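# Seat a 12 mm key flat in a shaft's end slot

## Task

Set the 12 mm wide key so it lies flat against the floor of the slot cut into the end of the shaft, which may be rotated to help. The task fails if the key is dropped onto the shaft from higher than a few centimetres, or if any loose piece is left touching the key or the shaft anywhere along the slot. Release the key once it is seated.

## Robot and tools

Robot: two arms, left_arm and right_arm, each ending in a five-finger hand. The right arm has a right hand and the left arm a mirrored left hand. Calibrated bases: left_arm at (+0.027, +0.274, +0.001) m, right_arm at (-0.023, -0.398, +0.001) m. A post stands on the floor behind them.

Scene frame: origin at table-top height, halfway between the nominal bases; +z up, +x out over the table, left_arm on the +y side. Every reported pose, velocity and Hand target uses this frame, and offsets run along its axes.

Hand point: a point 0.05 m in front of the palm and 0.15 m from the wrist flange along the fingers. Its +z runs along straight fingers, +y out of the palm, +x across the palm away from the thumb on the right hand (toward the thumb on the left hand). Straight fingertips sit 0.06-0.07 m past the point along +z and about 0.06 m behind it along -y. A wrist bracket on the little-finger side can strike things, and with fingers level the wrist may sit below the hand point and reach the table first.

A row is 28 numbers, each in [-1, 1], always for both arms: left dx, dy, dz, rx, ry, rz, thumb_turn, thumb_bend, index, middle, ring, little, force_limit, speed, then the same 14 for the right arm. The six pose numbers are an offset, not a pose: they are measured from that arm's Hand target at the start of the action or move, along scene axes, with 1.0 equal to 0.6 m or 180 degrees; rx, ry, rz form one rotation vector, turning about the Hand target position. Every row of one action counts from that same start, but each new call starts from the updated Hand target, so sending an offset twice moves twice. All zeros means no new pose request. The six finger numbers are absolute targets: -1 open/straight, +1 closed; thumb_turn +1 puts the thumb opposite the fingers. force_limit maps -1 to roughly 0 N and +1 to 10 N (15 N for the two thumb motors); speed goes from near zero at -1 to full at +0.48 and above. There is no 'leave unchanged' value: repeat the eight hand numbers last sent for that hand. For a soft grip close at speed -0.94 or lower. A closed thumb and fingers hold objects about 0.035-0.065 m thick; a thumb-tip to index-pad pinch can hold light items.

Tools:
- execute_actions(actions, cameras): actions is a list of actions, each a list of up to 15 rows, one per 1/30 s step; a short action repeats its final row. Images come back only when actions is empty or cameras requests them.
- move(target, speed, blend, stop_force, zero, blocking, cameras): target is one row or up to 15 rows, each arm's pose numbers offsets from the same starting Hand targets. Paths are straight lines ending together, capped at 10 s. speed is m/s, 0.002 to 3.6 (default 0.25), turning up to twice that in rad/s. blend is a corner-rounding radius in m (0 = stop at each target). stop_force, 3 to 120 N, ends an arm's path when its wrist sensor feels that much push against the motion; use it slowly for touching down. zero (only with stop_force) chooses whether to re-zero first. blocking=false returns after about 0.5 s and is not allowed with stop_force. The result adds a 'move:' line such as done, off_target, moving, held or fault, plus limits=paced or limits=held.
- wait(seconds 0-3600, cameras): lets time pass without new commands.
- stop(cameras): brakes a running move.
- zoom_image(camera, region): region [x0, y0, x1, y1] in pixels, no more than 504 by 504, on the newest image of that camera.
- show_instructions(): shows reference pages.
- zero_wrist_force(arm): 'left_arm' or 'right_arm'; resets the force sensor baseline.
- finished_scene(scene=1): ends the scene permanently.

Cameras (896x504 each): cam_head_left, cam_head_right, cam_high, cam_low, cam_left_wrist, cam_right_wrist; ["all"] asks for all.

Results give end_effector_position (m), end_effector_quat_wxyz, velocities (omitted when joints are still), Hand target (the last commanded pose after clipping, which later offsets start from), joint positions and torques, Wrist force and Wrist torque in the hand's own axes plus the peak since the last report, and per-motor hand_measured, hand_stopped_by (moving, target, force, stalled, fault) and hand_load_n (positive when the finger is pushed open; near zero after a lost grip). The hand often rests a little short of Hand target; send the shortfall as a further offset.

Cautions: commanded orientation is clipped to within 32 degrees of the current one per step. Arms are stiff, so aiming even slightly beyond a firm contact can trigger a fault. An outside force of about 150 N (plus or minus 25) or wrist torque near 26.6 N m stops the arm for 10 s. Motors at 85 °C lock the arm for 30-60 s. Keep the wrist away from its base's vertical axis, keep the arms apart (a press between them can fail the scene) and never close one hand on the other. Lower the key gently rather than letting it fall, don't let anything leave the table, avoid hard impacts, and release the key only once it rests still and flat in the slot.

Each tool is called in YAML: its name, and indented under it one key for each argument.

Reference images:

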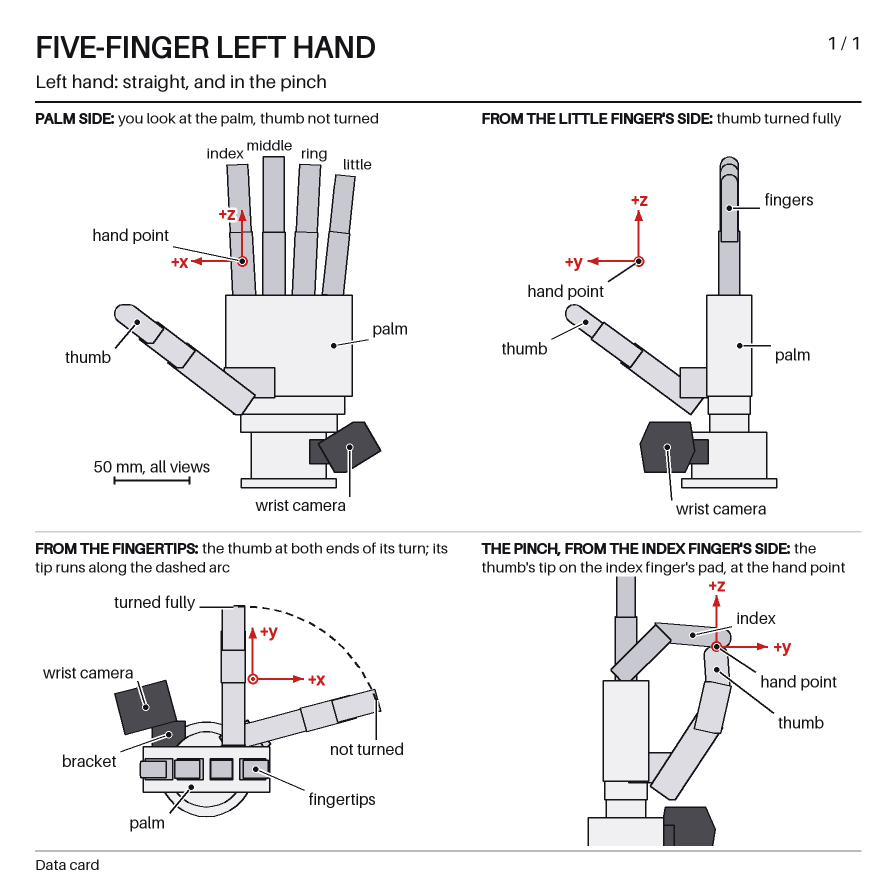

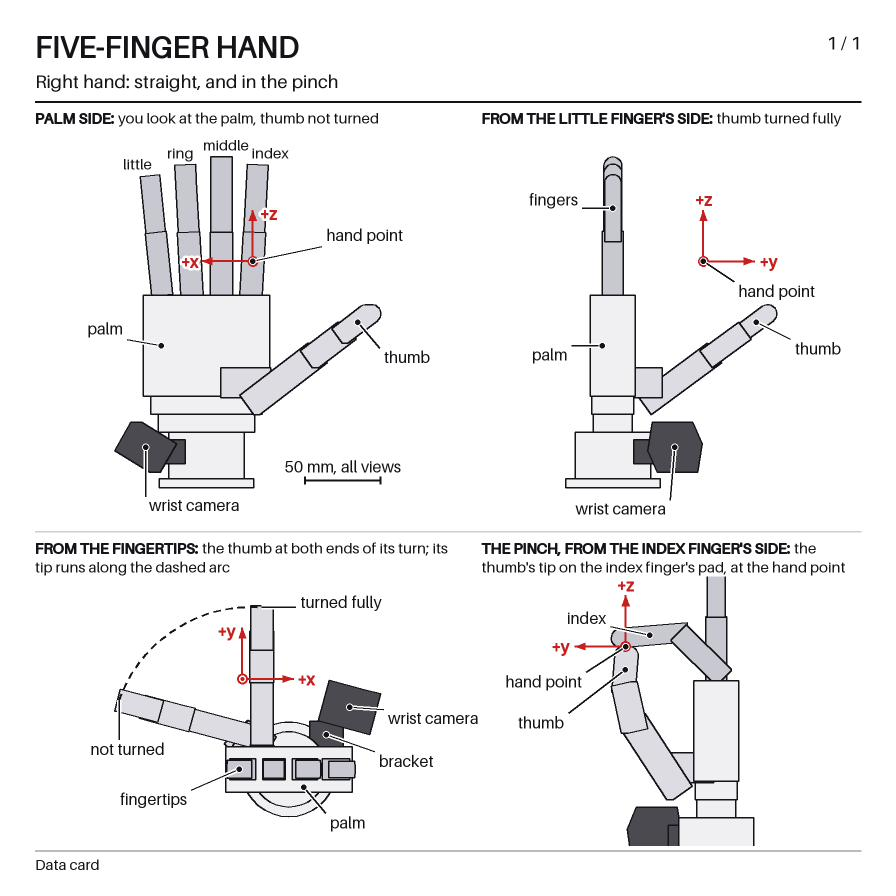

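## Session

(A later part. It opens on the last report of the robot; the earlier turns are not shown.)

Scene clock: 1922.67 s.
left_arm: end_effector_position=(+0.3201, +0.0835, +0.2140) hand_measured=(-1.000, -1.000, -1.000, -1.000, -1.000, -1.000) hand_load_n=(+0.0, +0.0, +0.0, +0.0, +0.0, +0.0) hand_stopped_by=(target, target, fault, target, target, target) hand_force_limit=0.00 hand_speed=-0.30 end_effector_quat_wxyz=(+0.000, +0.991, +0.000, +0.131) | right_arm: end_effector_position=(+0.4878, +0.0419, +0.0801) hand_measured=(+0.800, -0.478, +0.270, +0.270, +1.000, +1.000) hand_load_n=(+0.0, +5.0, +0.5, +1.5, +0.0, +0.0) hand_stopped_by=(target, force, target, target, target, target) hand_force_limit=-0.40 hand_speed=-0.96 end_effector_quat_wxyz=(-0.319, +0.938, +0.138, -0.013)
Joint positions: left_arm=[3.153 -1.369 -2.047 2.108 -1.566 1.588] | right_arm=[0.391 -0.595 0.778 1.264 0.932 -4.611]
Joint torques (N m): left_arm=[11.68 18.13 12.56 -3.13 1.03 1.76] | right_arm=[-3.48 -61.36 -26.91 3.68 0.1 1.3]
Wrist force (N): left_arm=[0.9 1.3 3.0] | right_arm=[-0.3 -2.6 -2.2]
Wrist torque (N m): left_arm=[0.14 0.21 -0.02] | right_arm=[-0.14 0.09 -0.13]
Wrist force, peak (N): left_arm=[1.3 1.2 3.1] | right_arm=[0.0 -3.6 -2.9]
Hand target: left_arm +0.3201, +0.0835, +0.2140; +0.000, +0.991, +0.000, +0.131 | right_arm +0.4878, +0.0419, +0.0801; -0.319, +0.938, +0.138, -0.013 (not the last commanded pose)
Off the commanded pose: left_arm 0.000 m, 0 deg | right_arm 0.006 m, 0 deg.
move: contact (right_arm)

move:
  target:
    - [0,0,0,0,0,0,-1,-1,1,-1,-1,-1,0,-0.3, 0,0,0.002,0,0,0,0.8,-0.15,0.27,0.27,1,1,-0.4,-0.96]
    - [0,0,0,0,0,0,-1,-1,1,-1,-1,-1,0,-0.3, 0,-0.0025,0.002,0,0,0,0.8,-0.15,0.27,0.27,1,1,-0.4,-0.96]
  speed: [0.01,0.01]
  cameras: []

move:
  target: [0,0,0,0,0,0,-1,-1,1,-1,-1,-1,0,-0.3, 0,-0.0008,-0.0117,0,0,0,0.8,-0.15,0.27,0.27,1,1,-0.4,-0.96]
  speed: 0.004
  stop_force: 3
  cameras: []

Scene clock: 1933.00 s.
left_arm: end_effector_position=(+0.3201, +0.0835, +0.2140) hand_measured=(-1.000, -1.000, -1.000, -1.000, -1.000, -1.000) hand_load_n=(+0.0, +0.0, +0.0, +0.0, +0.0, +0.0) hand_stopped_by=(target, target, fault, target, target, target) hand_force_limit=0.00 hand_speed=-0.30 end_effector_quat_wxyz=(+0.000, +0.991, +0.000, +0.131) | right_arm: end_effector_position=(+0.4878, +0.0405, +0.0813) hand_measured=(+0.800, -0.478, +0.270, +0.270, +1.000, +1.000) hand_load_n=(+0.0, +4.5, +1.5, +3.0, +0.0, +0.0) hand_stopped_by=(target, force, target, target, target, target) hand_force_limit=-0.40 hand_speed=-0.96 end_effector_quat_wxyz=(-0.318, +0.938, +0.138, -0.013) end_effector_velocity=(+0.000, -0.001, -0.001) end_effector_angular_velocity=(+0.000, +0.003, +0.000)
Joint positions: left_arm=[3.153 -1.369 -2.047 2.108 -1.566 1.588] | right_arm=[0.389 -0.598 0.781 1.265 0.932 -4.614]
Joint velocities: left_arm=[within noise] | right_arm=[-0.002 -0.001 0.005 -0.001 -0.001 -0.002]
Joint torques (N m): left_arm=[10.14 17.67 12.33 -2.85 1.05 1.68] | right_arm=[-4.51 -67.04 -7.59 1.2 -2.36 -1.93]
Wrist force (N): left_arm=[1.0 1.5 2.9] | right_arm=[-0.4 -0.3 1.1]
Wrist torque (N m): left_arm=[0.17 0.19 -0.03] | right_arm=[-0.06 0.01 0.12]
Wrist force, peak (N): left_arm=[1.4 1.1 3.2] | right_arm=[0.1 -3.0 -2.0]
Hand target: left_arm +0.3201, +0.0835, +0.2140; +0.000, +0.991, +0.000, +0.131 | right_arm +0.4878, +0.0404, +0.0813; -0.319, +0.938, +0.138, -0.013
Off the commanded pose: left_arm 0.000 m, 0 deg | right_arm 0.000 m, 0 deg.
move: done

Scene clock: 1934.70 s.
left_arm: end_effector_position=(+0.3201, +0.0835, +0.2140) hand_measured=(-1.000, -1.000, -1.000, -1.000, -1.000, -1.000) hand_load_n=(+0.0, +0.0, +0.0, +0.0, +0.0, +0.0) hand_stopped_by=(target, target, fault, target, target, target) hand_force_limit=0.00 hand_speed=-0.30 end_effector_quat_wxyz=(+0.000, +0.991, +0.000, +0.131) | right_arm: end_effector_position=(+0.4878, +0.0403, +0.0801) hand_measured=(+0.800, -0.478, +0.270, +0.270, +1.000, +1.000) hand_load_n=(+0.0, +5.0, +0.5, +1.5, +0.0, +0.0) hand_stopped_by=(target, force, target, target, target, target) hand_force_limit=-0.40 hand_speed=-0.96 end_effector_quat_wxyz=(-0.319, +0.938, +0.138, -0.013)
Joint positions: left_arm=[3.153 -1.369 -2.047 2.108 -1.566 1.588] | right_arm=[0.389 -0.597 0.783 1.263 0.932 -4.614]
Joint torques (N m): left_arm=[10.21 17.39 12.12 -2.89 1.04 1.61] | right_arm=[4.17 -63.47 -27.15 4.04 -1.83 -0.14]
Wrist force (N): left_arm=[1.0 1.2 2.8] | right_arm=[-0.2 -0.3 -1.8]
Wrist torque (N m): left_arm=[0.13 0.18 -0.01] | right_arm=[0.00 0.05 0.12]
Wrist force, peak (N): left_arm=[1.1 1.3 3.1] | right_arm=[0.3 -1.0 -3.2]
Hand target: left_arm +0.3201, +0.0835, +0.2140; +0.000, +0.991, +0.000, +0.131 | right_arm +0.4878, +0.0403, +0.0801; -0.319, +0.938, +0.138, -0.013 (not the last commanded pose)
Off the commanded pose: left_arm 0.000 m, 0 deg | right_arm 0.006 m, 0 deg.
move: contact (right_arm)

move:
  target:
    - [0,0,0,0,0,0,-1,-1,1,-1,-1,-1,0,-0.3, 0,0,0.003,0,0,0,0.8,-0.15,0.27,0.27,1,1,-0.4,-0.96]
    - [0,0,0,0,0,0,-1,-1,1,-1,-1,-1,0,-0.3, 0.0013,-0.0025,0.003,0,0,0,0.8,-0.15,0.27,0.27,1,1,-0.4,-0.96]
  speed: [0.01,0.01]
  cameras: ["cam_right_wrist","cam_left_wrist"]

move:
  target: [0,0,0,0,0,0,-1,-1,1,-1,-1,-1,0,-0.3, 0,0,-0.0117,0,0,0,0.8,-0.15,0.27,0.27,1,1,-0.4,-0.96]
  speed: 0.004
  stop_force: 3
  cameras: []

zoom_image:
  camera: "cam_right_wrist"
  region: [490, 150, 590, 250]

Scene clock: 1943.17 s.
left_arm: end_effector_position=(+0.3201, +0.0835, +0.2140) hand_measured=(-1.000, -1.000, -1.000, -1.000, -1.000, -1.000) hand_load_n=(+0.0, +0.0, +0.0, +0.0, +0.0, +0.0) hand_stopped_by=(target, target, fault, target, target, target) hand_force_limit=0.00 hand_speed=-0.30 end_effector_quat_wxyz=(+0.000, +0.991, +0.000, +0.131) | right_arm: end_effector_position=(+0.4885, +0.0390, +0.0819) hand_measured=(+0.800, -0.478, +0.270, +0.270, +1.000, +1.000) hand_load_n=(+0.0, +4.5, +1.5, +3.0, +0.0, +0.0) hand_stopped_by=(target, force, target, target, target, target) hand_force_limit=-0.40 hand_speed=-0.96 end_effector_quat_wxyz=(-0.319, +0.938, +0.138, -0.013)
Joint positions: left_arm=[3.153 -1.369 -2.047 2.108 -1.566 1.588] | right_arm=[0.386 -0.599 0.781 1.267 0.932 -4.617]
Joint torques (N m): left_arm=[9.16 18.23 11.87 -2.7 0.91 1.76] | right_arm=[-6.54 -66.72 -9.89 3.85 -2.5 -1.57]
Wrist force (N): left_arm=[1.2 1.1 2.9] | right_arm=[-0.3 -0.3 1.2]
Wrist torque (N m): left_arm=[0.12 0.14 0.00] | right_arm=[-0.07 0.00 0.13]
Wrist force, peak (N): left_arm=[1.2 1.0 3.1] | right_arm=[0.0 -0.5 -2.4]
Hand target: left_arm +0.3201, +0.0835, +0.2140; +0.000, +0.991, +0.000, +0.131 | right_arm +0.4886, +0.0388, +0.0819; -0.319, +0.938, +0.138, -0.013
Off the commanded pose: left_arm 0.000 m, 0 deg | right_arm 0.000 m, 0 deg.
move: done
Images, in order (width x height): cam_left_wrist 896x504, cam_right_wrist 896x504.

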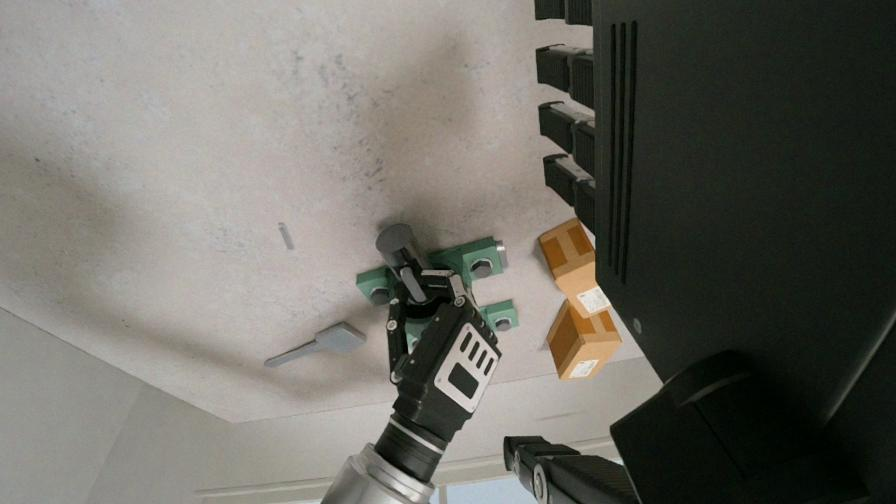

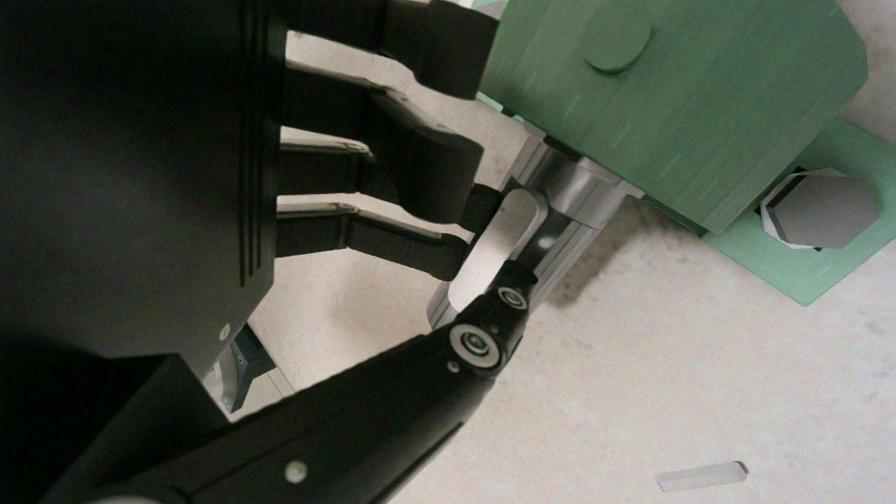

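Scene clock: 1945.00 s.
left_arm: end_effector_position=(+0.3201, +0.0835, +0.2140) hand_measured=(-1.000, -1.000, -1.000, -1.000, -1.000, -1.000) hand_load_n=(+0.0, +0.0, +0.0, +0.0, +0.0, +0.0) hand_stopped_by=(target, target, fault, target, target, target) hand_force_limit=0.00 hand_speed=-0.30 end_effector_quat_wxyz=(+0.000, +0.991, +0.000, +0.131) | right_arm: end_effector_position=(+0.4885, +0.0388, +0.0801) hand_measured=(+0.800, -0.478, +0.270, +0.270, +1.000, +1.000) hand_load_n=(+0.0, +4.5, +1.0, +2.5, +0.5, +0.0) hand_stopped_by=(target, force, target, target, target, target) hand_force_limit=-0.40 hand_speed=-0.96 end_effector_quat_wxyz=(-0.319, +0.938, +0.138, -0.013)
Joint positions: left_arm=[3.153 -1.369 -2.047 2.108 -1.566 1.588] | right_arm=[0.386 -0.598 0.784 1.264 0.932 -4.617]
Joint torques (N m): left_arm=[10.09 17.12 10.91 -2.97 0.89 2.04] | right_arm=[-6.01 -64.24 -25.94 3.58 0.59 -1.9]
Wrist force (N): left_arm=[1.0 1.2 3.0] | right_arm=[-0.3 -2.7 -1.1]
Wrist torque (N m): left_arm=[0.13 0.19 -0.01] | right_arm=[-0.13 0.06 0.08]
Wrist force, peak (N): left_arm=[1.4 1.1 3.1] | right_arm=[-0.3 -4.3 -1.7]
Hand target: left_arm +0.3201, +0.0835, +0.2140; +0.000, +0.991, +0.000, +0.131 | right_arm +0.4886, +0.0388, +0.0801; -0.319, +0.938, +0.138, -0.013 (not the last commanded pose)
Off the commanded pose: left_arm 0.000 m, 0 deg | right_arm 0.005 m, 0 deg.
move: contact (right_arm)

Scaled by 5.040 from the camera's image (finer frame: 1280x720).
This view is cut from an older image: the scene may have changed since it was taken.

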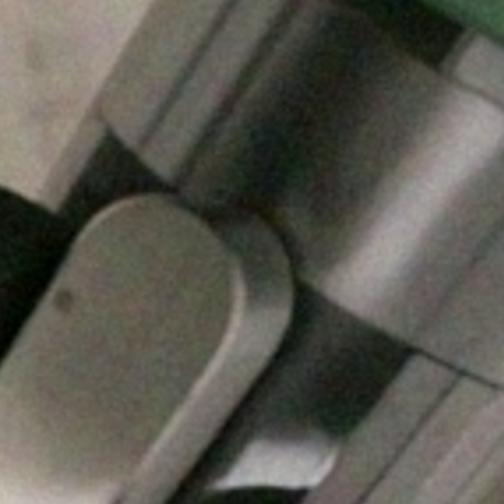

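move:
  target:
    - [0,0,0,0,0,0,-1,-1,1,-1,-1,-1,0,-0.3, 0,0,0.002,0,0,0,0.8,-0.15,0.27,0.27,1,1,-0.4,-0.96]
    - [0,0,0,0,0,0,-1,-1,1,-1,-1,-1,0,-0.3, 0,0.0013,0.002,0,0,0,0.8,-0.15,0.27,0.27,1,1,-0.4,-0.96]
  speed: [0.01,0.01]
  cameras: []

move:
  target: [0,0,0,0,0,0,-1,-1,1,-1,-1,-1,0,-0.3, 0,0,-0.0117,0,0,0,0.8,-0.15,0.27,0.27,1,1,-0.4,-0.96]
  speed: 0.004
  stop_force: 3
  cameras: []

Scene clock: 1949.77 s.
left_arm: end_effector_position=(+0.3201, +0.0835, +0.2140) hand_measured=(-1.000, -1.000, -1.000, -1.000, -1.000, -1.000) hand_load_n=(+0.0, +0.0, +0.0, +0.0, +0.0, +0.0) hand_stopped_by=(target, target, fault, target, target, target) hand_force_limit=0.00 hand_speed=-0.30 end_effector_quat_wxyz=(+0.000, +0.991, +0.000, +0.131) | right_arm: end_effector_position=(+0.4886, +0.0395, +0.0814) hand_measured=(+0.800, -0.478, +0.270, +0.270, +1.000, +1.000) hand_load_n=(+0.0, +4.5, +1.5, +3.0, +0.0, +0.0) hand_stopped_by=(target, force, target, target, target, target) hand_force_limit=-0.40 hand_speed=-0.96 end_effector_quat_wxyz=(-0.319, +0.938, +0.138, -0.013)
Joint positions: left_arm=[3.153 -1.369 -2.047 2.108 -1.566 1.588] | right_arm=[0.387 -0.597 0.78 1.267 0.932 -4.616]
Joint torques (N m): left_arm=[8.98 17.77 12.66 -2.97 1 1.7] | right_arm=[5.9 -44.79 -26.34 4.26 0.42 1.19]
Wrist force (N): left_arm=[1.1 1.3 2.8] | right_arm=[-0.5 -0.6 1.1]
Wrist torque (N m): left_arm=[0.15 0.16 0.00] | right_arm=[-0.09 0.04 -0.10]
Wrist force, peak (N): left_arm=[1.1 1.3 3.1] | right_arm=[-0.3 -3.4 -0.9]
Hand target: left_arm +0.3201, +0.0835, +0.2140; +0.000, +0.991, +0.000, +0.131 | right_arm +0.4886, +0.0396, +0.0813; -0.319, +0.938, +0.138, -0.013
Off the commanded pose: left_arm 0.000 m, 0 deg | right_arm 0.000 m, 0 deg.
move: done

Scene clock: 1951.47 s.
left_arm: end_effector_position=(+0.3201, +0.0835, +0.2140) hand_measured=(-1.000, -1.000, -1.000, -1.000, -1.000, -1.000) hand_load_n=(+0.0, +0.0, +0.0, +0.0, +0.0, +0.0) hand_stopped_by=(target, target, fault, target, target, target) hand_force_limit=0.00 hand_speed=-0.30 end_effector_quat_wxyz=(+0.000, +0.991, +0.000, +0.131) | right_arm: end_effector_position=(+0.4886, +0.0396, +0.0798) hand_measured=(+0.800, -0.478, +0.270, +0.270, +1.000, +1.000) hand_load_n=(+0.0, +4.0, +2.0, +2.0, +0.0, +0.0) hand_stopped_by=(target, force, target, target, target, target) hand_force_limit=-0.40 hand_speed=-0.96 end_effector_quat_wxyz=(-0.319, +0.938, +0.138, -0.013)
Joint positions: left_arm=[3.153 -1.369 -2.047 2.108 -1.566 1.588] | right_arm=[0.387 -0.596 0.782 1.264 0.932 -4.616]
Joint torques (N m): left_arm=[9.95 17.2 12.91 -2.75 0.83 1.63] | right_arm=[2.8 -62.93 -27.49 3.61 0.34 1.45]
Wrist force (N): left_arm=[1.2 1.2 2.8] | right_arm=[0.2 -4.2 0.1]
Wrist torque (N m): left_arm=[0.13 0.14 0.00] | right_arm=[-0.27 0.00 -0.14]
Wrist force, peak (N): left_arm=[1.0 1.1 3.2] | right_arm=[0.3 -5.6 -0.7]
Hand target: left_arm +0.3201, +0.0835, +0.2140; +0.000, +0.991, +0.000, +0.131 | right_arm +0.4886, +0.0396, +0.0798; -0.319, +0.938, +0.138, -0.013 (not the last commanded pose)
Off the commanded pose: left_arm 0.000 m, 0 deg | right_arm 0.005 m, 0 deg.
move: contact (right_arm)

execute_actions:
  actions: []
  cameras: ["cam_right_wrist","cam_left_wrist"]

zoom_image:
  camera: "cam_right_wrist"
  region: [490, 150, 590, 250]

zoom_image:
  camera: "cam_left_wrist"
  region: [385, 240, 445, 310]

Scene clock: 1957.70 s.
left_arm: end_effector_position=(+0.3201, +0.0835, +0.2140) hand_measured=(-1.000, -1.000, -1.000, -1.000, -1.000, -1.000) hand_load_n=(+0.0, +0.0, +0.0, +0.0, +0.0, +0.0) hand_stopped_by=(target, target, fault, target, target, target) hand_force_limit=0.00 hand_speed=-0.30 end_effector_quat_wxyz=(+0.000, +0.991, +0.000, +0.131) | right_arm: end_effector_position=(+0.4886, +0.0396, +0.0798) hand_measured=(+0.800, -0.478, +0.270, +0.270, +1.000, +1.000) hand_load_n=(+0.0, +4.0, +2.0, +2.5, +0.0, +0.5) hand_stopped_by=(target, force, target, target, target, target) hand_force_limit=-0.40 hand_speed=-0.96 end_effector_quat_wxyz=(-0.319, +0.938, +0.138, -0.013)
Joint positions: left_arm=[3.153 -1.369 -2.047 2.108 -1.566 1.588] | right_arm=[0.387 -0.596 0.782 1.264 0.932 -4.616]
Joint velocities: within noise
Joint torques (N m): left_arm=[9.63 18.42 11.89 -2.65 0.92 1.84] | right_arm=[-3.96 -62.72 -26.62 3.86 0.37 1.43]
Motor temperatures (°C): left_arm=[27 30 24 33 33 32] | right_arm=[24 28 27 33 30 32]
Wrist force (N): left_arm=[0.8 1.1 2.9] | right_arm=[0.0 -4.4 -0.3]
Wrist torque (N m): left_arm=[0.11 0.21 -0.02] | right_arm=[-0.27 0.05 -0.15]
Wrist force, peak (N): left_arm=[1.4 1.2 3.0] | right_arm=[0.1 -4.8 0.2]
Hand target: left_arm +0.3201, +0.0835, +0.2140; +0.000, +0.991, +0.000, +0.131 | right_arm +0.4886, +0.0396, +0.0798; -0.319, +0.938, +0.138, -0.013 (not the last commanded pose)
Off the commanded pose: left_arm 0.000 m, 0 deg | right_arm 0.005 m, 0 deg.
Images, in order (width x height): cam_left_wrist 896x504, cam_right_wrist 896x504.

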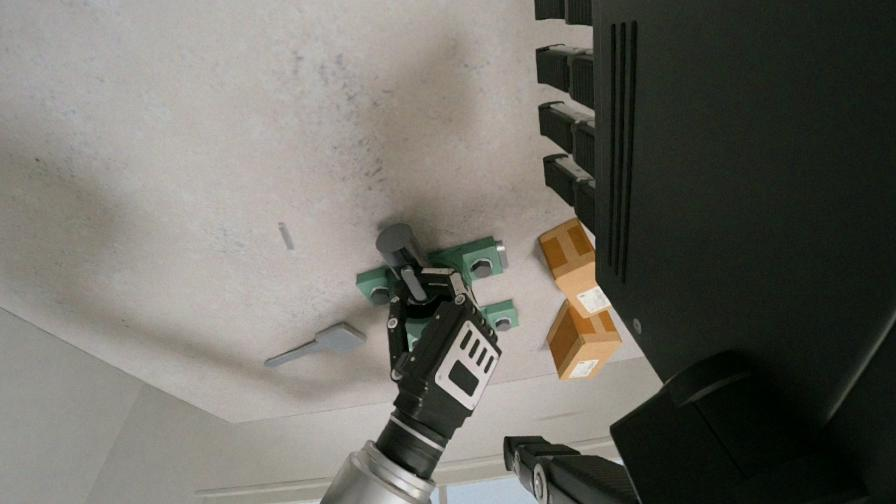

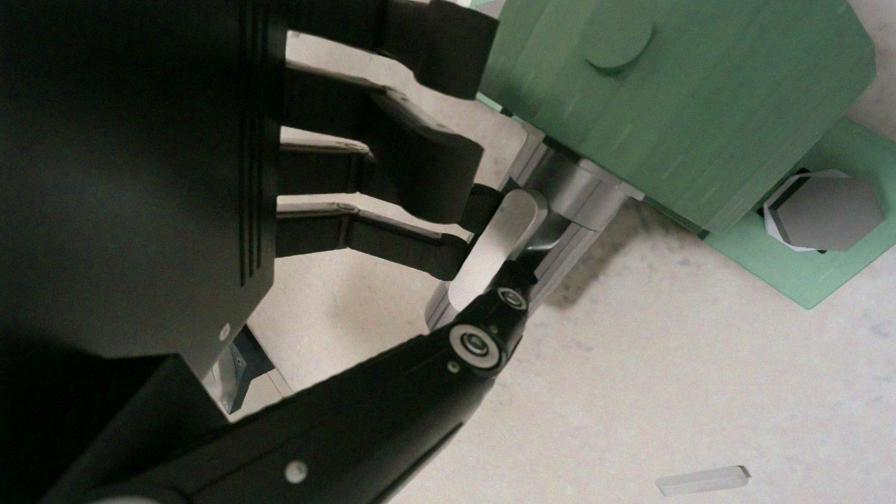

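Scaled by 5.040 from the camera's image (finer frame: 1280x720).

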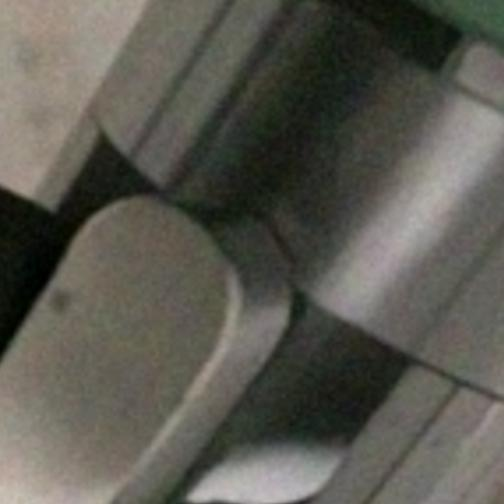

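Scaled by 7.200 from the camera's image (finer frame: 1280x720).

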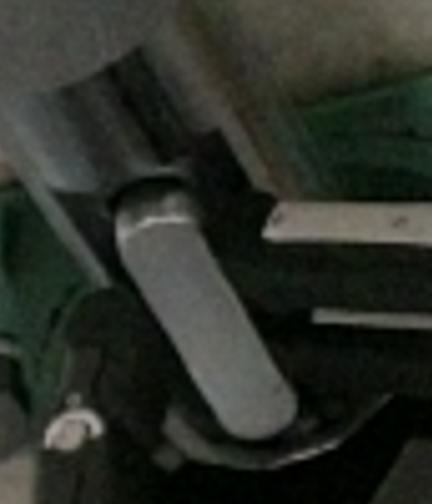

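move:
  target:
    - [0,0,0,0,0,0,-1,-1,1,-1,-1,-1,0,-0.3, 0,0,0.0015,0,0,0,0.8,-0.15,0.27,0.27,1,1,-0.4,-0.96]
    - [0,0,0,0,0,0,-1,-1,1,-1,-1,-1,0,-0.3, -0.001,0,0.0015,0,0,0,0.8,-0.15,0.27,0.27,1,1,-0.4,-0.96]
  speed: [0.01,0.01]
  cameras: []

move:
  target: [0,0,0,0,0,0,-1,-1,1,-1,-1,-1,0,-0.3, 0,0,-0.0117,0,0,0,0.8,-0.15,0.27,0.27,1,1,-0.4,-0.96]
  speed: 0.004
  stop_force: 3
  cameras: ["cam_left_wrist"]

zoom_image:
  camera: "cam_left_wrist"
  region: [385, 240, 445, 310]

Scene clock: 1964.50 s.
left_arm: end_effector_position=(+0.3201, +0.0835, +0.2140) hand_measured=(-1.000, -1.000, -1.000, -1.000, -1.000, -1.000) hand_load_n=(+0.0, -0.5, +0.0, +0.0, +0.0, +0.0) hand_stopped_by=(target, target, fault, target, target, target) hand_force_limit=0.00 hand_speed=-0.30 end_effector_quat_wxyz=(+0.000, +0.991, +0.000, +0.131) | right_arm: end_effector_position=(+0.4880, +0.0396, +0.0807) hand_measured=(+0.800, -0.478, +0.270, +0.270, +1.000, +1.000) hand_load_n=(+0.0, +4.5, +1.5, +3.0, +0.0, +0.0) hand_stopped_by=(target, force, target, target, target, target) hand_force_limit=-0.40 hand_speed=-0.96 end_effector_quat_wxyz=(-0.319, +0.938, +0.138, -0.013)
Joint positions: left_arm=[3.153 -1.369 -2.047 2.108 -1.566 1.588] | right_arm=[0.387 -0.598 0.784 1.264 0.932 -4.615]
Joint torques (N m): left_arm=[10.11 17.61 12.31 -2.51 0.88 1.64] | right_arm=[7.48 -65.29 -9.03 1.35 0.52 1.39]
Wrist force (N): left_arm=[1.2 1.1 2.8] | right_arm=[-0.6 -0.1 1.3]
Wrist torque (N m): left_arm=[0.13 0.13 0.00] | right_arm=[-0.04 0.03 -0.09]
Wrist force, peak (N): left_arm=[1.3 1.4 3.1] | right_arm=[0.0 -4.5 0.5]
Hand target: left_arm +0.3201, +0.0835, +0.2140; +0.000, +0.991, +0.000, +0.131 | right_arm +0.4880, +0.0396, +0.0807; -0.319, +0.938, +0.138, -0.013
Off the commanded pose: left_arm 0.000 m, 0 deg | right_arm 0.000 m, 0 deg.
move: done

Scene clock: 1966.13 s.
left_arm: end_effector_position=(+0.3201, +0.0835, +0.2140) hand_measured=(-1.000, -1.000, -1.000, -1.000, -1.000, -1.000) hand_load_n=(+0.0, +0.0, +0.0, +0.0, +0.0, +0.0) hand_stopped_by=(target, target, fault, target, target, target) hand_force_limit=0.00 hand_speed=-0.30 end_effector_quat_wxyz=(+0.000, +0.991, +0.000, +0.131) | right_arm: end_effector_position=(+0.4880, +0.0396, +0.0797) hand_measured=(+0.800, -0.478, +0.270, +0.270, +1.000, +1.000) hand_load_n=(+0.0, +4.0, +2.0, +2.0, +0.0, +0.0) hand_stopped_by=(target, force, target, target, target, target) hand_force_limit=-0.40 hand_speed=-0.96 end_effector_quat_wxyz=(-0.319, +0.938, +0.138, -0.013)
Joint positions: left_arm=[3.153 -1.369 -2.047 2.108 -1.566 1.588] | right_arm=[0.388 -0.598 0.785 1.262 0.932 -4.615]
Joint torques (N m): left_arm=[9.58 17.84 13.61 -2.49 0.71 1.91] | right_arm=[2.44 -62.86 -26.85 4.15 0.8 1.25]
Wrist force (N): left_arm=[1.0 0.8 2.8] | right_arm=[0.0 -3.8 0.0]
Wrist torque (N m): left_arm=[0.08 0.18 -0.01] | right_arm=[-0.25 0.04 -0.15]
Wrist force, peak (N): left_arm=[1.3 1.3 3.1] | right_arm=[0.5 -5.5 -1.3]
Hand target: left_arm +0.3201, +0.0835, +0.2140; +0.000, +0.991, +0.000, +0.131 | right_arm +0.4880, +0.0396, +0.0797; -0.319, +0.938, +0.138, -0.013 (not the last commanded pose)
Off the commanded pose: left_arm 0.000 m, 0 deg | right_arm 0.006 m, 0 deg.
move: contact (right_arm)

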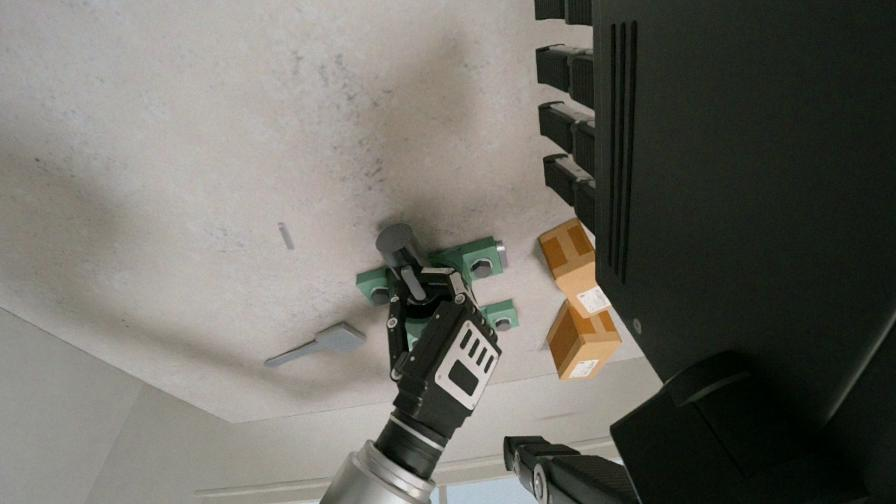

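Scaled by 7.200 from the camera's image (finer frame: 1280x720).

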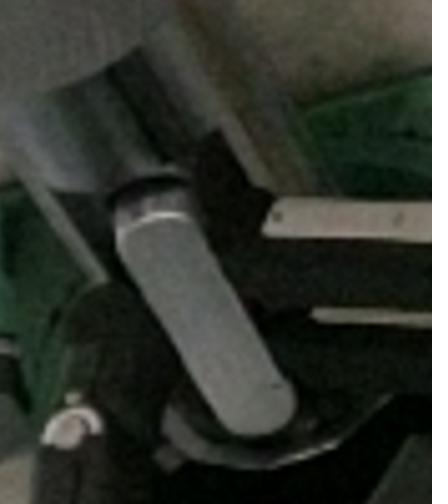

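move:
  target: [0,0,0,0,0,0,-1,-1,1,-1,-1,-1,0,-0.3, 0,0,0.0025,0,0,0,0.8,-0.15,0.27,0.27,1,1,-0.4,-0.96]
  speed: 0.01
  cameras: ["cam_right_wrist"]

zero_wrist_force:
  arm: "right_arm"

zoom_image:
  camera: "cam_right_wrist"
  region: [490, 150, 590, 250]

move:
  target: [0,0,0,0,0,0,-1,-1,1,-1,-1,-1,0,-0.3, 0,0,-0.0117,0,0,0,0.8,-0.15,0.27,0.27,1,1,-0.4,-0.96]
  speed: 0.003
  stop_force: 5
  cameras: ["cam_right_wrist"]

zoom_image:
  camera: "cam_right_wrist"
  region: [490, 150, 590, 250]

Scene clock: 1992.47 s.
left_arm: end_effector_position=(+0.3201, +0.0835, +0.2140) hand_measured=(-1.000, -1.000, -1.000, -1.000, -1.000, -1.000) hand_load_n=(+0.0, +0.0, +0.0, +0.0, +0.0, +0.0) hand_stopped_by=(target, target, fault, target, target, target) hand_force_limit=0.00 hand_speed=-0.30 end_effector_quat_wxyz=(+0.000, +0.991, +0.000, +0.131) | right_arm: end_effector_position=(+0.4880, +0.0396, +0.0812) hand_measured=(+0.800, -0.478, +0.270, +0.270, +1.000, +1.000) hand_load_n=(+0.0, +4.0, +1.0, +3.0, +0.5, +0.0) hand_stopped_by=(target, force, target, target, target, target) hand_force_limit=-0.40 hand_speed=-0.96 end_effector_quat_wxyz=(-0.319, +0.938, +0.138, -0.013)
Joint positions: left_arm=[3.153 -1.369 -2.047 2.108 -1.566 1.588] | right_arm=[0.388 -0.599 0.783 1.265 0.932 -4.615]
Joint torques (N m): left_arm=[9.88 18.57 12.13 -2.64 0.73 1.51] | right_arm=[-5.53 -65.41 -27.01 4.14 0.44 1.64]
Wrist force (N): left_arm=[1.0 1.3 2.9] | right_arm=[-0.5 -0.2 1.1]
Wrist torque (N m): left_arm=[0.14 0.17 -0.01] | right_arm=[-0.03 0.02 -0.09]
Wrist force, peak (N): left_arm=[1.2 1.2 3.1] | right_arm=[0.3 -4.1 0.1]
Hand target: left_arm +0.3201, +0.0835, +0.2140; +0.000, +0.991, +0.000, +0.131 | right_arm +0.4880, +0.0396, +0.0812; -0.319, +0.938, +0.138, -0.013
Off the commanded pose: left_arm 0.000 m, 0 deg | right_arm 0.000 m, 0 deg.
move: done

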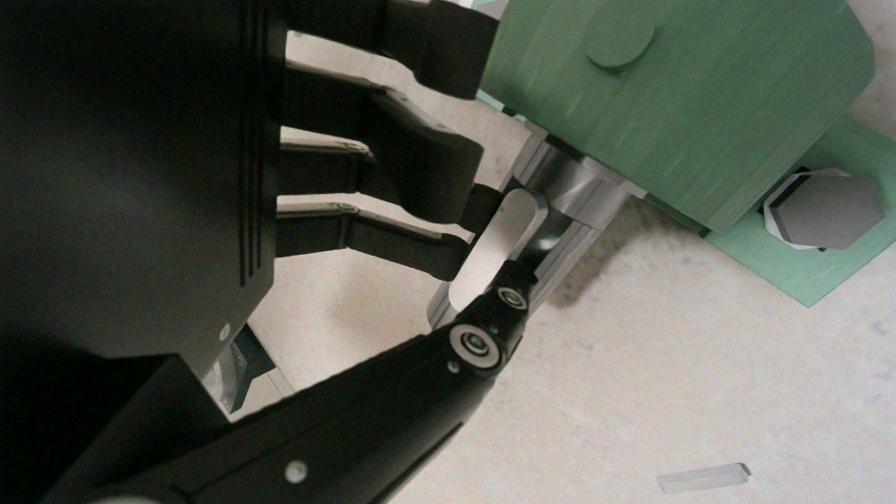

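Wrist force sensor zeroed.

Scaled by 5.040 from the camera's image (finer frame: 1280x720).

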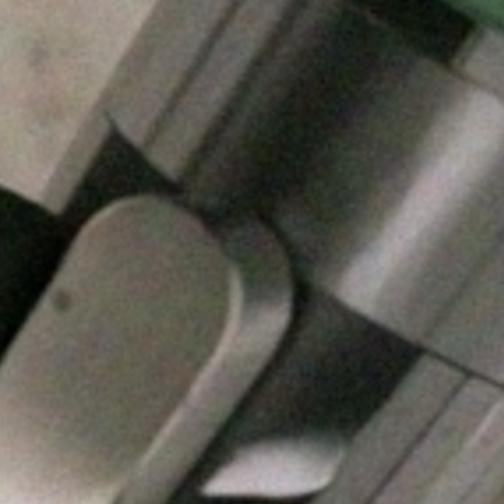

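Scene clock: 1993.83 s.
left_arm: end_effector_position=(+0.3201, +0.0835, +0.2140) hand_measured=(-1.000, -1.000, -1.000, -1.000, -1.000, -1.000) hand_load_n=(+0.0, +0.0, +0.0, +0.0, +0.0, +0.0) hand_stopped_by=(target, target, fault, target, target, target) hand_force_limit=0.00 hand_speed=-0.30 end_effector_quat_wxyz=(+0.000, +0.991, +0.000, +0.131) | right_arm: end_effector_position=(+0.4879, +0.0396, +0.0791) hand_measured=(+0.800, -0.478, +0.270, +0.270, +1.000, +1.000) hand_load_n=(+0.5, +3.5, +2.0, +2.5, +0.0, +0.0) hand_stopped_by=(target, force, target, target, target, target) hand_force_limit=-0.40 hand_speed=-0.96 end_effector_quat_wxyz=(-0.319, +0.938, +0.138, -0.013)
Joint positions: left_arm=[3.153 -1.369 -2.047 2.108 -1.566 1.588] | right_arm=[0.388 -0.598 0.786 1.261 0.932 -4.615]
Joint torques (N m): left_arm=[8.39 16.97 13.85 -2.68 0.68 1.68] | right_arm=[-2.17 -54.29 -25.27 3.56 0.21 0.83]
Wrist force (N, zeroed by zero_wrist_force on right_arm): left_arm=[1.0 1.1 2.9] | right_arm=[1.6 -6.6 -1.4]
Wrist torque (N m, zeroed by zero_wrist_force on right_arm): left_arm=[0.11 0.18 -0.01] | right_arm=[-0.31 -0.08 -0.05]
Wrist force, peak (N, zeroed by zero_wrist_force on right_arm): left_arm=[1.3 1.2 3.2] | right_arm=[1.0 -7.1 -1.6]
Hand target: left_arm +0.3201, +0.0835, +0.2140; +0.000, +0.991, +0.000, +0.131 | right_arm +0.4880, +0.0396, +0.0792; -0.319, +0.938, +0.138, -0.013 (not the last commanded pose)
Off the commanded pose: left_arm 0.000 m, 0 deg | right_arm 0.005 m, 0 deg.
move: contact (right_arm)

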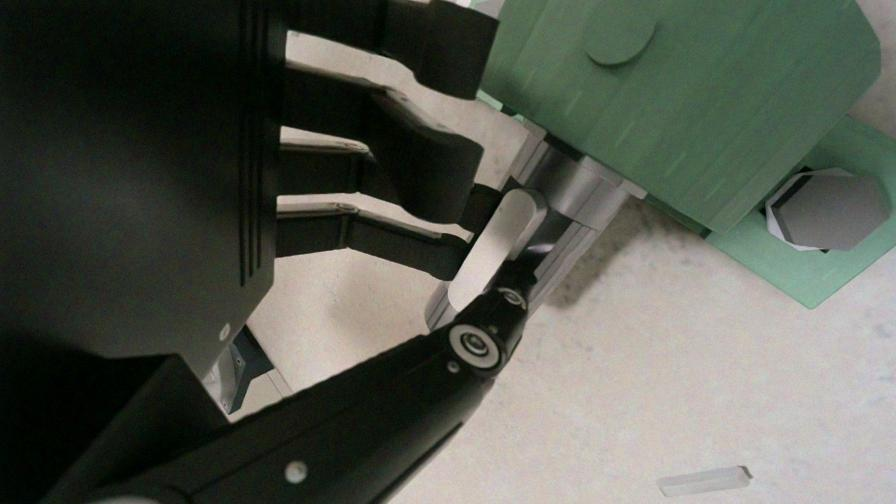

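Scaled by 5.040 from the camera's image (finer frame: 1280x720).

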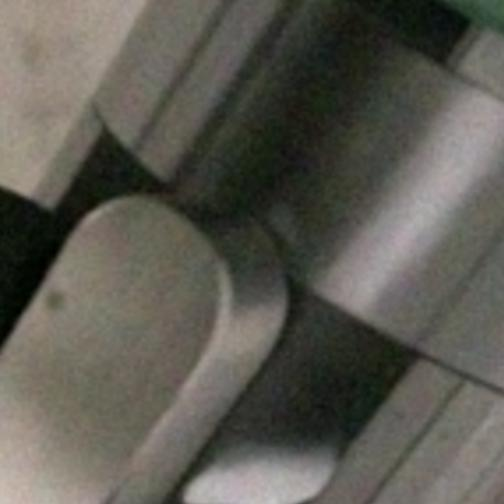

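move:
  target:
    - [0,0,0,0,0,0,-1,-1,1,-1,-1,-1,0,-0.3, 0,0,0.003,0,0,0,0.8,-0.15,0.27,0.27,1,1,-0.4,-0.96]
    - [0,0,0,0,0,0,-1,-1,1,-1,-1,-1,0,-0.3, 0,0.0007,0.003,0,0,0,0.8,-0.15,0.27,0.27,1,1,-0.4,-0.96]
  speed: [0.01,0.01]
  cameras: ["cam_right_wrist"]

zoom_image:
  camera: "cam_right_wrist"
  region: [490, 150, 590, 250]

move:
  target: [0,0,0,0,0,0,-1,-1,1,-1,-1,-1,0,-0.3, 0,0,-0.0117,0,0,0,0.8,-0.15,0.27,0.27,1,1,-0.4,-0.96]
  speed: 0.003
  stop_force: 4
  cameras: ["cam_right_wrist","cam_left_wrist"]

zoom_image:
  camera: "cam_left_wrist"
  region: [385, 240, 445, 310]

Scene clock: 2019.50 s.
left_arm: end_effector_position=(+0.3201, +0.0835, +0.2140) hand_measured=(-1.000, -1.000, -1.000, -1.000, -1.000, -1.000) hand_load_n=(+0.0, +0.0, +0.0, +0.0, +0.0, +0.0) hand_stopped_by=(target, target, fault, target, target, target) hand_force_limit=0.00 hand_speed=-0.30 end_effector_quat_wxyz=(+0.000, +0.991, +0.000, +0.131) | right_arm: end_effector_position=(+0.4880, +0.0399, +0.0811) hand_measured=(+0.800, -0.478, +0.270, +0.270, +1.000, +1.000) hand_load_n=(+0.5, +4.0, +1.5, +3.0, +0.0, +0.0) hand_stopped_by=(target, force, target, target, target, target) hand_force_limit=-0.40 hand_speed=-0.96 end_effector_quat_wxyz=(-0.319, +0.938, +0.138, -0.013)
Joint positions: left_arm=[3.153 -1.369 -2.047 2.108 -1.566 1.588] | right_arm=[0.388 -0.599 0.782 1.265 0.932 -4.615]
Joint torques (N m): left_arm=[8.54 17.02 12.88 -2.56 0.83 1.75] | right_arm=[4.92 -46.91 -29.15 4.2 0.79 0.93]
Wrist force (N, zeroed by zero_wrist_force on right_arm): left_arm=[0.9 1.2 2.8] | right_arm=[0.3 0.3 -0.1]
Wrist torque (N m, zeroed by zero_wrist_force on right_arm): left_arm=[0.15 0.19 -0.02] | right_arm=[0.05 -0.02 0.02]
Wrist force, peak (N, zeroed by zero_wrist_force on right_arm): left_arm=[1.3 1.1 3.2] | right_arm=[1.2 -6.9 -1.5]
Hand target: left_arm +0.3201, +0.0835, +0.2140; +0.000, +0.991, +0.000, +0.131 | right_arm +0.4880, +0.0400, +0.0810; -0.319, +0.938, +0.138, -0.013
Off the commanded pose: left_arm 0.000 m, 0 deg | right_arm 0.000 m, 0 deg.
move: done

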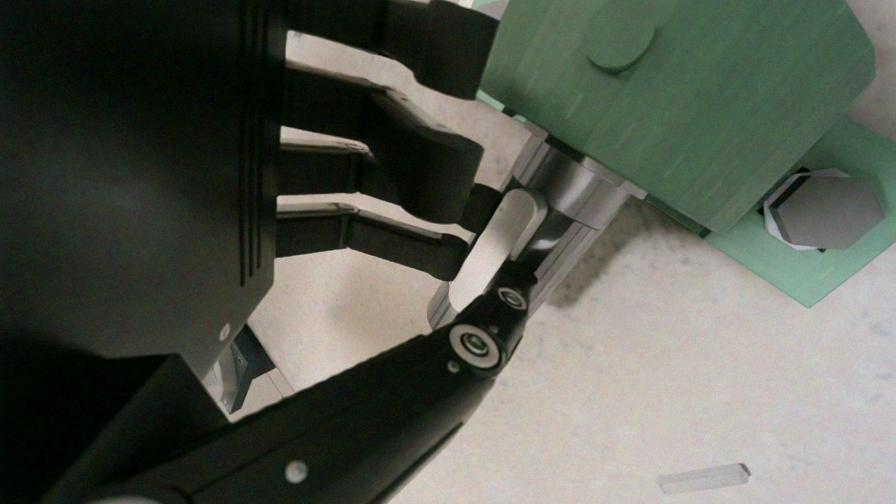

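Scaled by 5.040 from the camera's image (finer frame: 1280x720).

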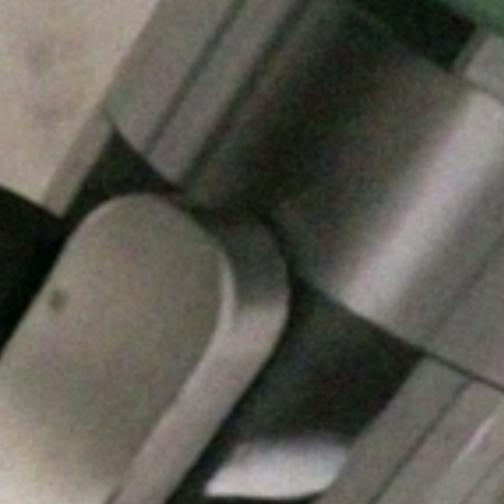

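Scene clock: 2020.87 s.
left_arm: end_effector_position=(+0.3201, +0.0835, +0.2140) hand_measured=(-1.000, -1.000, -1.000, -1.000, -1.000, -1.000) hand_load_n=(+0.0, +0.0, +0.0, +0.0, +0.0, +0.0) hand_stopped_by=(target, target, fault, target, target, target) hand_force_limit=0.00 hand_speed=-0.30 end_effector_quat_wxyz=(+0.000, +0.991, +0.000, +0.131) | right_arm: end_effector_position=(+0.4879, +0.0400, +0.0790) hand_measured=(+0.800, -0.478, +0.270, +0.270, +1.000, +1.000) hand_load_n=(+0.0, +4.5, +1.0, +2.0, +0.0, +0.0) hand_stopped_by=(target, force, target, target, target, target) hand_force_limit=-0.40 hand_speed=-0.96 end_effector_quat_wxyz=(-0.319, +0.938, +0.138, -0.013)
Joint positions: left_arm=[3.153 -1.369 -2.047 2.108 -1.566 1.588] | right_arm=[0.388 -0.597 0.785 1.261 0.932 -4.615]
Joint torques (N m): left_arm=[9.4 18.01 13.32 -2.56 0.62 1.75] | right_arm=[6.77 -51.18 -24.39 3.94 0.53 1.37]
Wrist force (N, zeroed by zero_wrist_force on right_arm): left_arm=[1.0 1.1 2.9] | right_arm=[0.5 -4.1 -3.1]
Wrist torque (N m, zeroed by zero_wrist_force on right_arm): left_arm=[0.11 0.17 -0.01] | right_arm=[-0.21 0.04 -0.06]
Wrist force, peak (N, zeroed by zero_wrist_force on right_arm): left_arm=[1.2 1.4 3.2] | right_arm=[0.2 -4.4 -3.1]
Hand target: left_arm +0.3201, +0.0835, +0.2140; +0.000, +0.991, +0.000, +0.131 | right_arm +0.4880, +0.0400, +0.0791; -0.319, +0.938, +0.138, -0.013 (not the last commanded pose)
Off the commanded pose: left_arm 0.000 m, 0 deg | right_arm 0.005 m, 0 deg.
move: contact (right_arm)
Images, in order (width x height): cam_left_wrist 896x504, cam_right_wrist 896x504.

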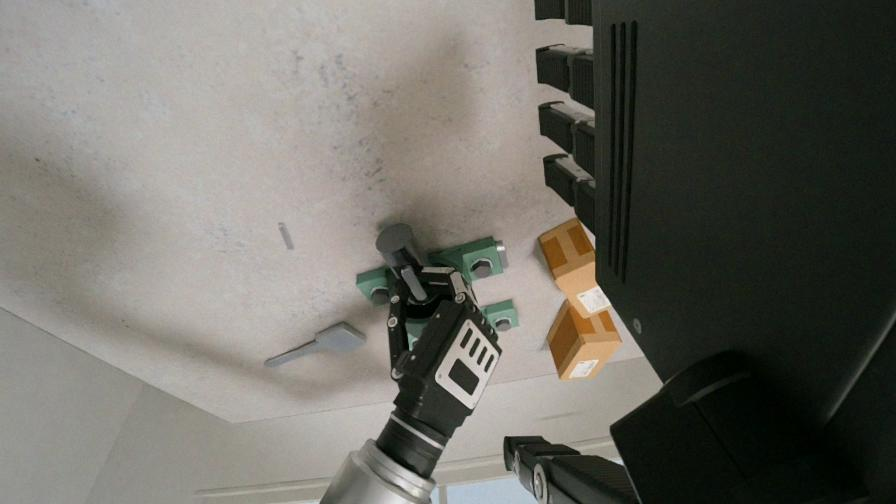

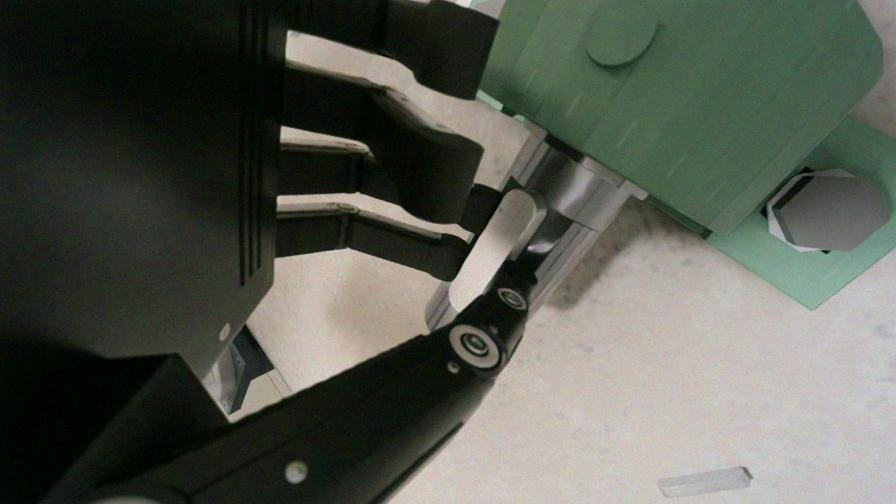

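Scaled by 7.200 from the camera's image (finer frame: 1280x720).

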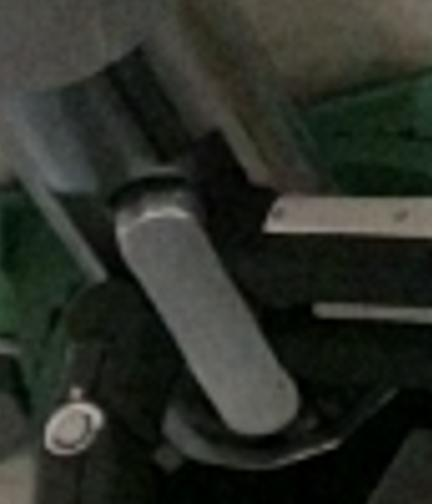

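move:
  target: [0,0,0,0,0,0,-1,-1,1,-1,-1,-1,0,-0.3, -0.001,0,0,0,0,0,0.8,-0.15,0.27,0.27,1,1,-0.4,-0.96]
  speed: 0.003
  cameras: []

move:
  target: [0,0,0,0,0,0,-1,-1,1,-1,-1,-1,0,-0.3, -0.001,0,0,0,0,0,0.8,-0.15,0.27,0.27,1,1,-0.4,-0.96]
  speed: 0.003
  cameras: ["cam_left_wrist"]

zoom_image:
  camera: "cam_left_wrist"
  region: [385, 240, 445, 310]

Scene clock: 2028.30 s.
left_arm: end_effector_position=(+0.3201, +0.0835, +0.2140) hand_measured=(-1.000, -1.000, -1.000, -1.000, -1.000, -1.000) hand_load_n=(+0.0, +0.0, +0.0, +0.0, +0.0, +0.5) hand_stopped_by=(target, target, fault, target, target, target) hand_force_limit=0.00 hand_speed=-0.30 end_effector_quat_wxyz=(+0.000, +0.991, +0.000, +0.131) | right_arm: end_effector_position=(+0.4874, +0.0400, +0.0791) hand_measured=(+0.800, -0.478, +0.270, +0.270, +1.000, +1.000) hand_load_n=(+0.0, +4.5, +0.5, +2.5, +0.0, +0.0) hand_stopped_by=(target, force, target, target, target, target) hand_force_limit=-0.40 hand_speed=-0.96 end_effector_quat_wxyz=(-0.319, +0.938, +0.138, -0.013)
Joint positions: left_arm=[3.153 -1.369 -2.047 2.108 -1.566 1.588] | right_arm=[0.389 -0.599 0.788 1.259 0.932 -4.614]
Joint torques (N m): left_arm=[7.99 17.32 12.93 -2.44 0.78 1.8] | right_arm=[5.81 -62.43 -6.87 1.7 0.59 1.37]
Wrist force (N, zeroed by zero_wrist_force on right_arm): left_arm=[1.1 1.2 2.9] | right_arm=[3.2 -1.3 -1.2]
Wrist torque (N m, zeroed by zero_wrist_force on right_arm): left_arm=[0.14 0.16 -0.01] | right_arm=[-0.05 -0.09 -0.04]
Wrist force, peak (N, zeroed by zero_wrist_force on right_arm): left_arm=[1.3 1.4 3.1] | right_arm=[0.4 -4.3 -3.0]
Hand target: left_arm +0.3201, +0.0835, +0.2140; +0.000, +0.991, +0.000, +0.131 | right_arm +0.4874, +0.0400, +0.0791; -0.319, +0.938, +0.138, -0.013
Off the commanded pose: left_arm 0.000 m, 0 deg | right_arm 0.000 m, 0 deg.
move: done

Scene clock: 2028.80 s.
left_arm: end_effector_position=(+0.3201, +0.0835, +0.2140) hand_measured=(-1.000, -1.000, -1.000, -1.000, -1.000, -1.000) hand_load_n=(+0.0, +0.0, +0.0, +0.0, +0.0, +0.0) hand_stopped_by=(target, target, fault, target, target, target) hand_force_limit=0.00 hand_speed=-0.30 end_effector_quat_wxyz=(+0.000, +0.991, +0.000, +0.131) | right_arm: end_effector_position=(+0.4868, +0.0400, +0.0790) hand_measured=(+0.800, -0.478, +0.270, +0.270, +1.000, +1.000) hand_load_n=(-0.5, +4.5, +1.0, +3.0, +0.0, +0.5) hand_stopped_by=(target, force, target, target, target, target) hand_force_limit=-0.40 hand_speed=-0.96 end_effector_quat_wxyz=(-0.319, +0.938, +0.138, -0.013)
Joint positions: left_arm=[3.153 -1.369 -2.047 2.108 -1.566 1.588] | right_arm=[0.389 -0.6 0.791 1.257 0.932 -4.614]
Joint torques (N m): left_arm=[8.11 16.88 12.47 -2.65 0.9 1.71] | right_arm=[8.14 -62.98 -7.14 1.96 0.22 1.51]
Wrist force (N, zeroed by zero_wrist_force on right_arm): left_arm=[1.0 1.2 3.1] | right_arm=[3.9 0.2 -0.8]
Wrist torque (N m, zeroed by zero_wrist_force on right_arm): left_arm=[0.12 0.19 -0.02] | right_arm=[0.04 -0.18 0.00]
Wrist force, peak (N, zeroed by zero_wrist_force on right_arm): left_arm=[1.1 1.2 3.1] | right_arm=[3.8 -1.4 -1.6]
Hand target: left_arm +0.3201, +0.0835, +0.2140; +0.000, +0.991, +0.000, +0.131 | right_arm +0.4868, +0.0400, +0.0791; -0.319, +0.938, +0.138, -0.013
Off the commanded pose: left_arm 0.000 m, 0 deg | right_arm 0.000 m, 0 deg.
move: done

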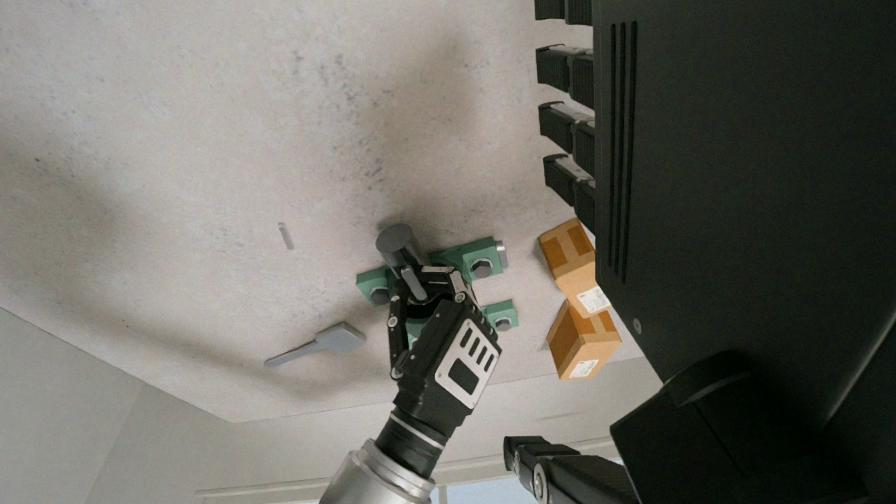

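Scaled by 7.200 from the camera's image (finer frame: 1280x720).

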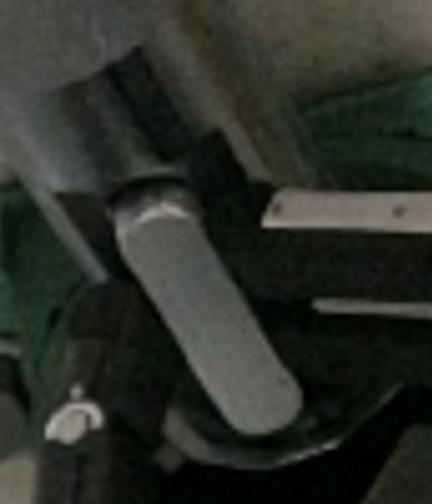

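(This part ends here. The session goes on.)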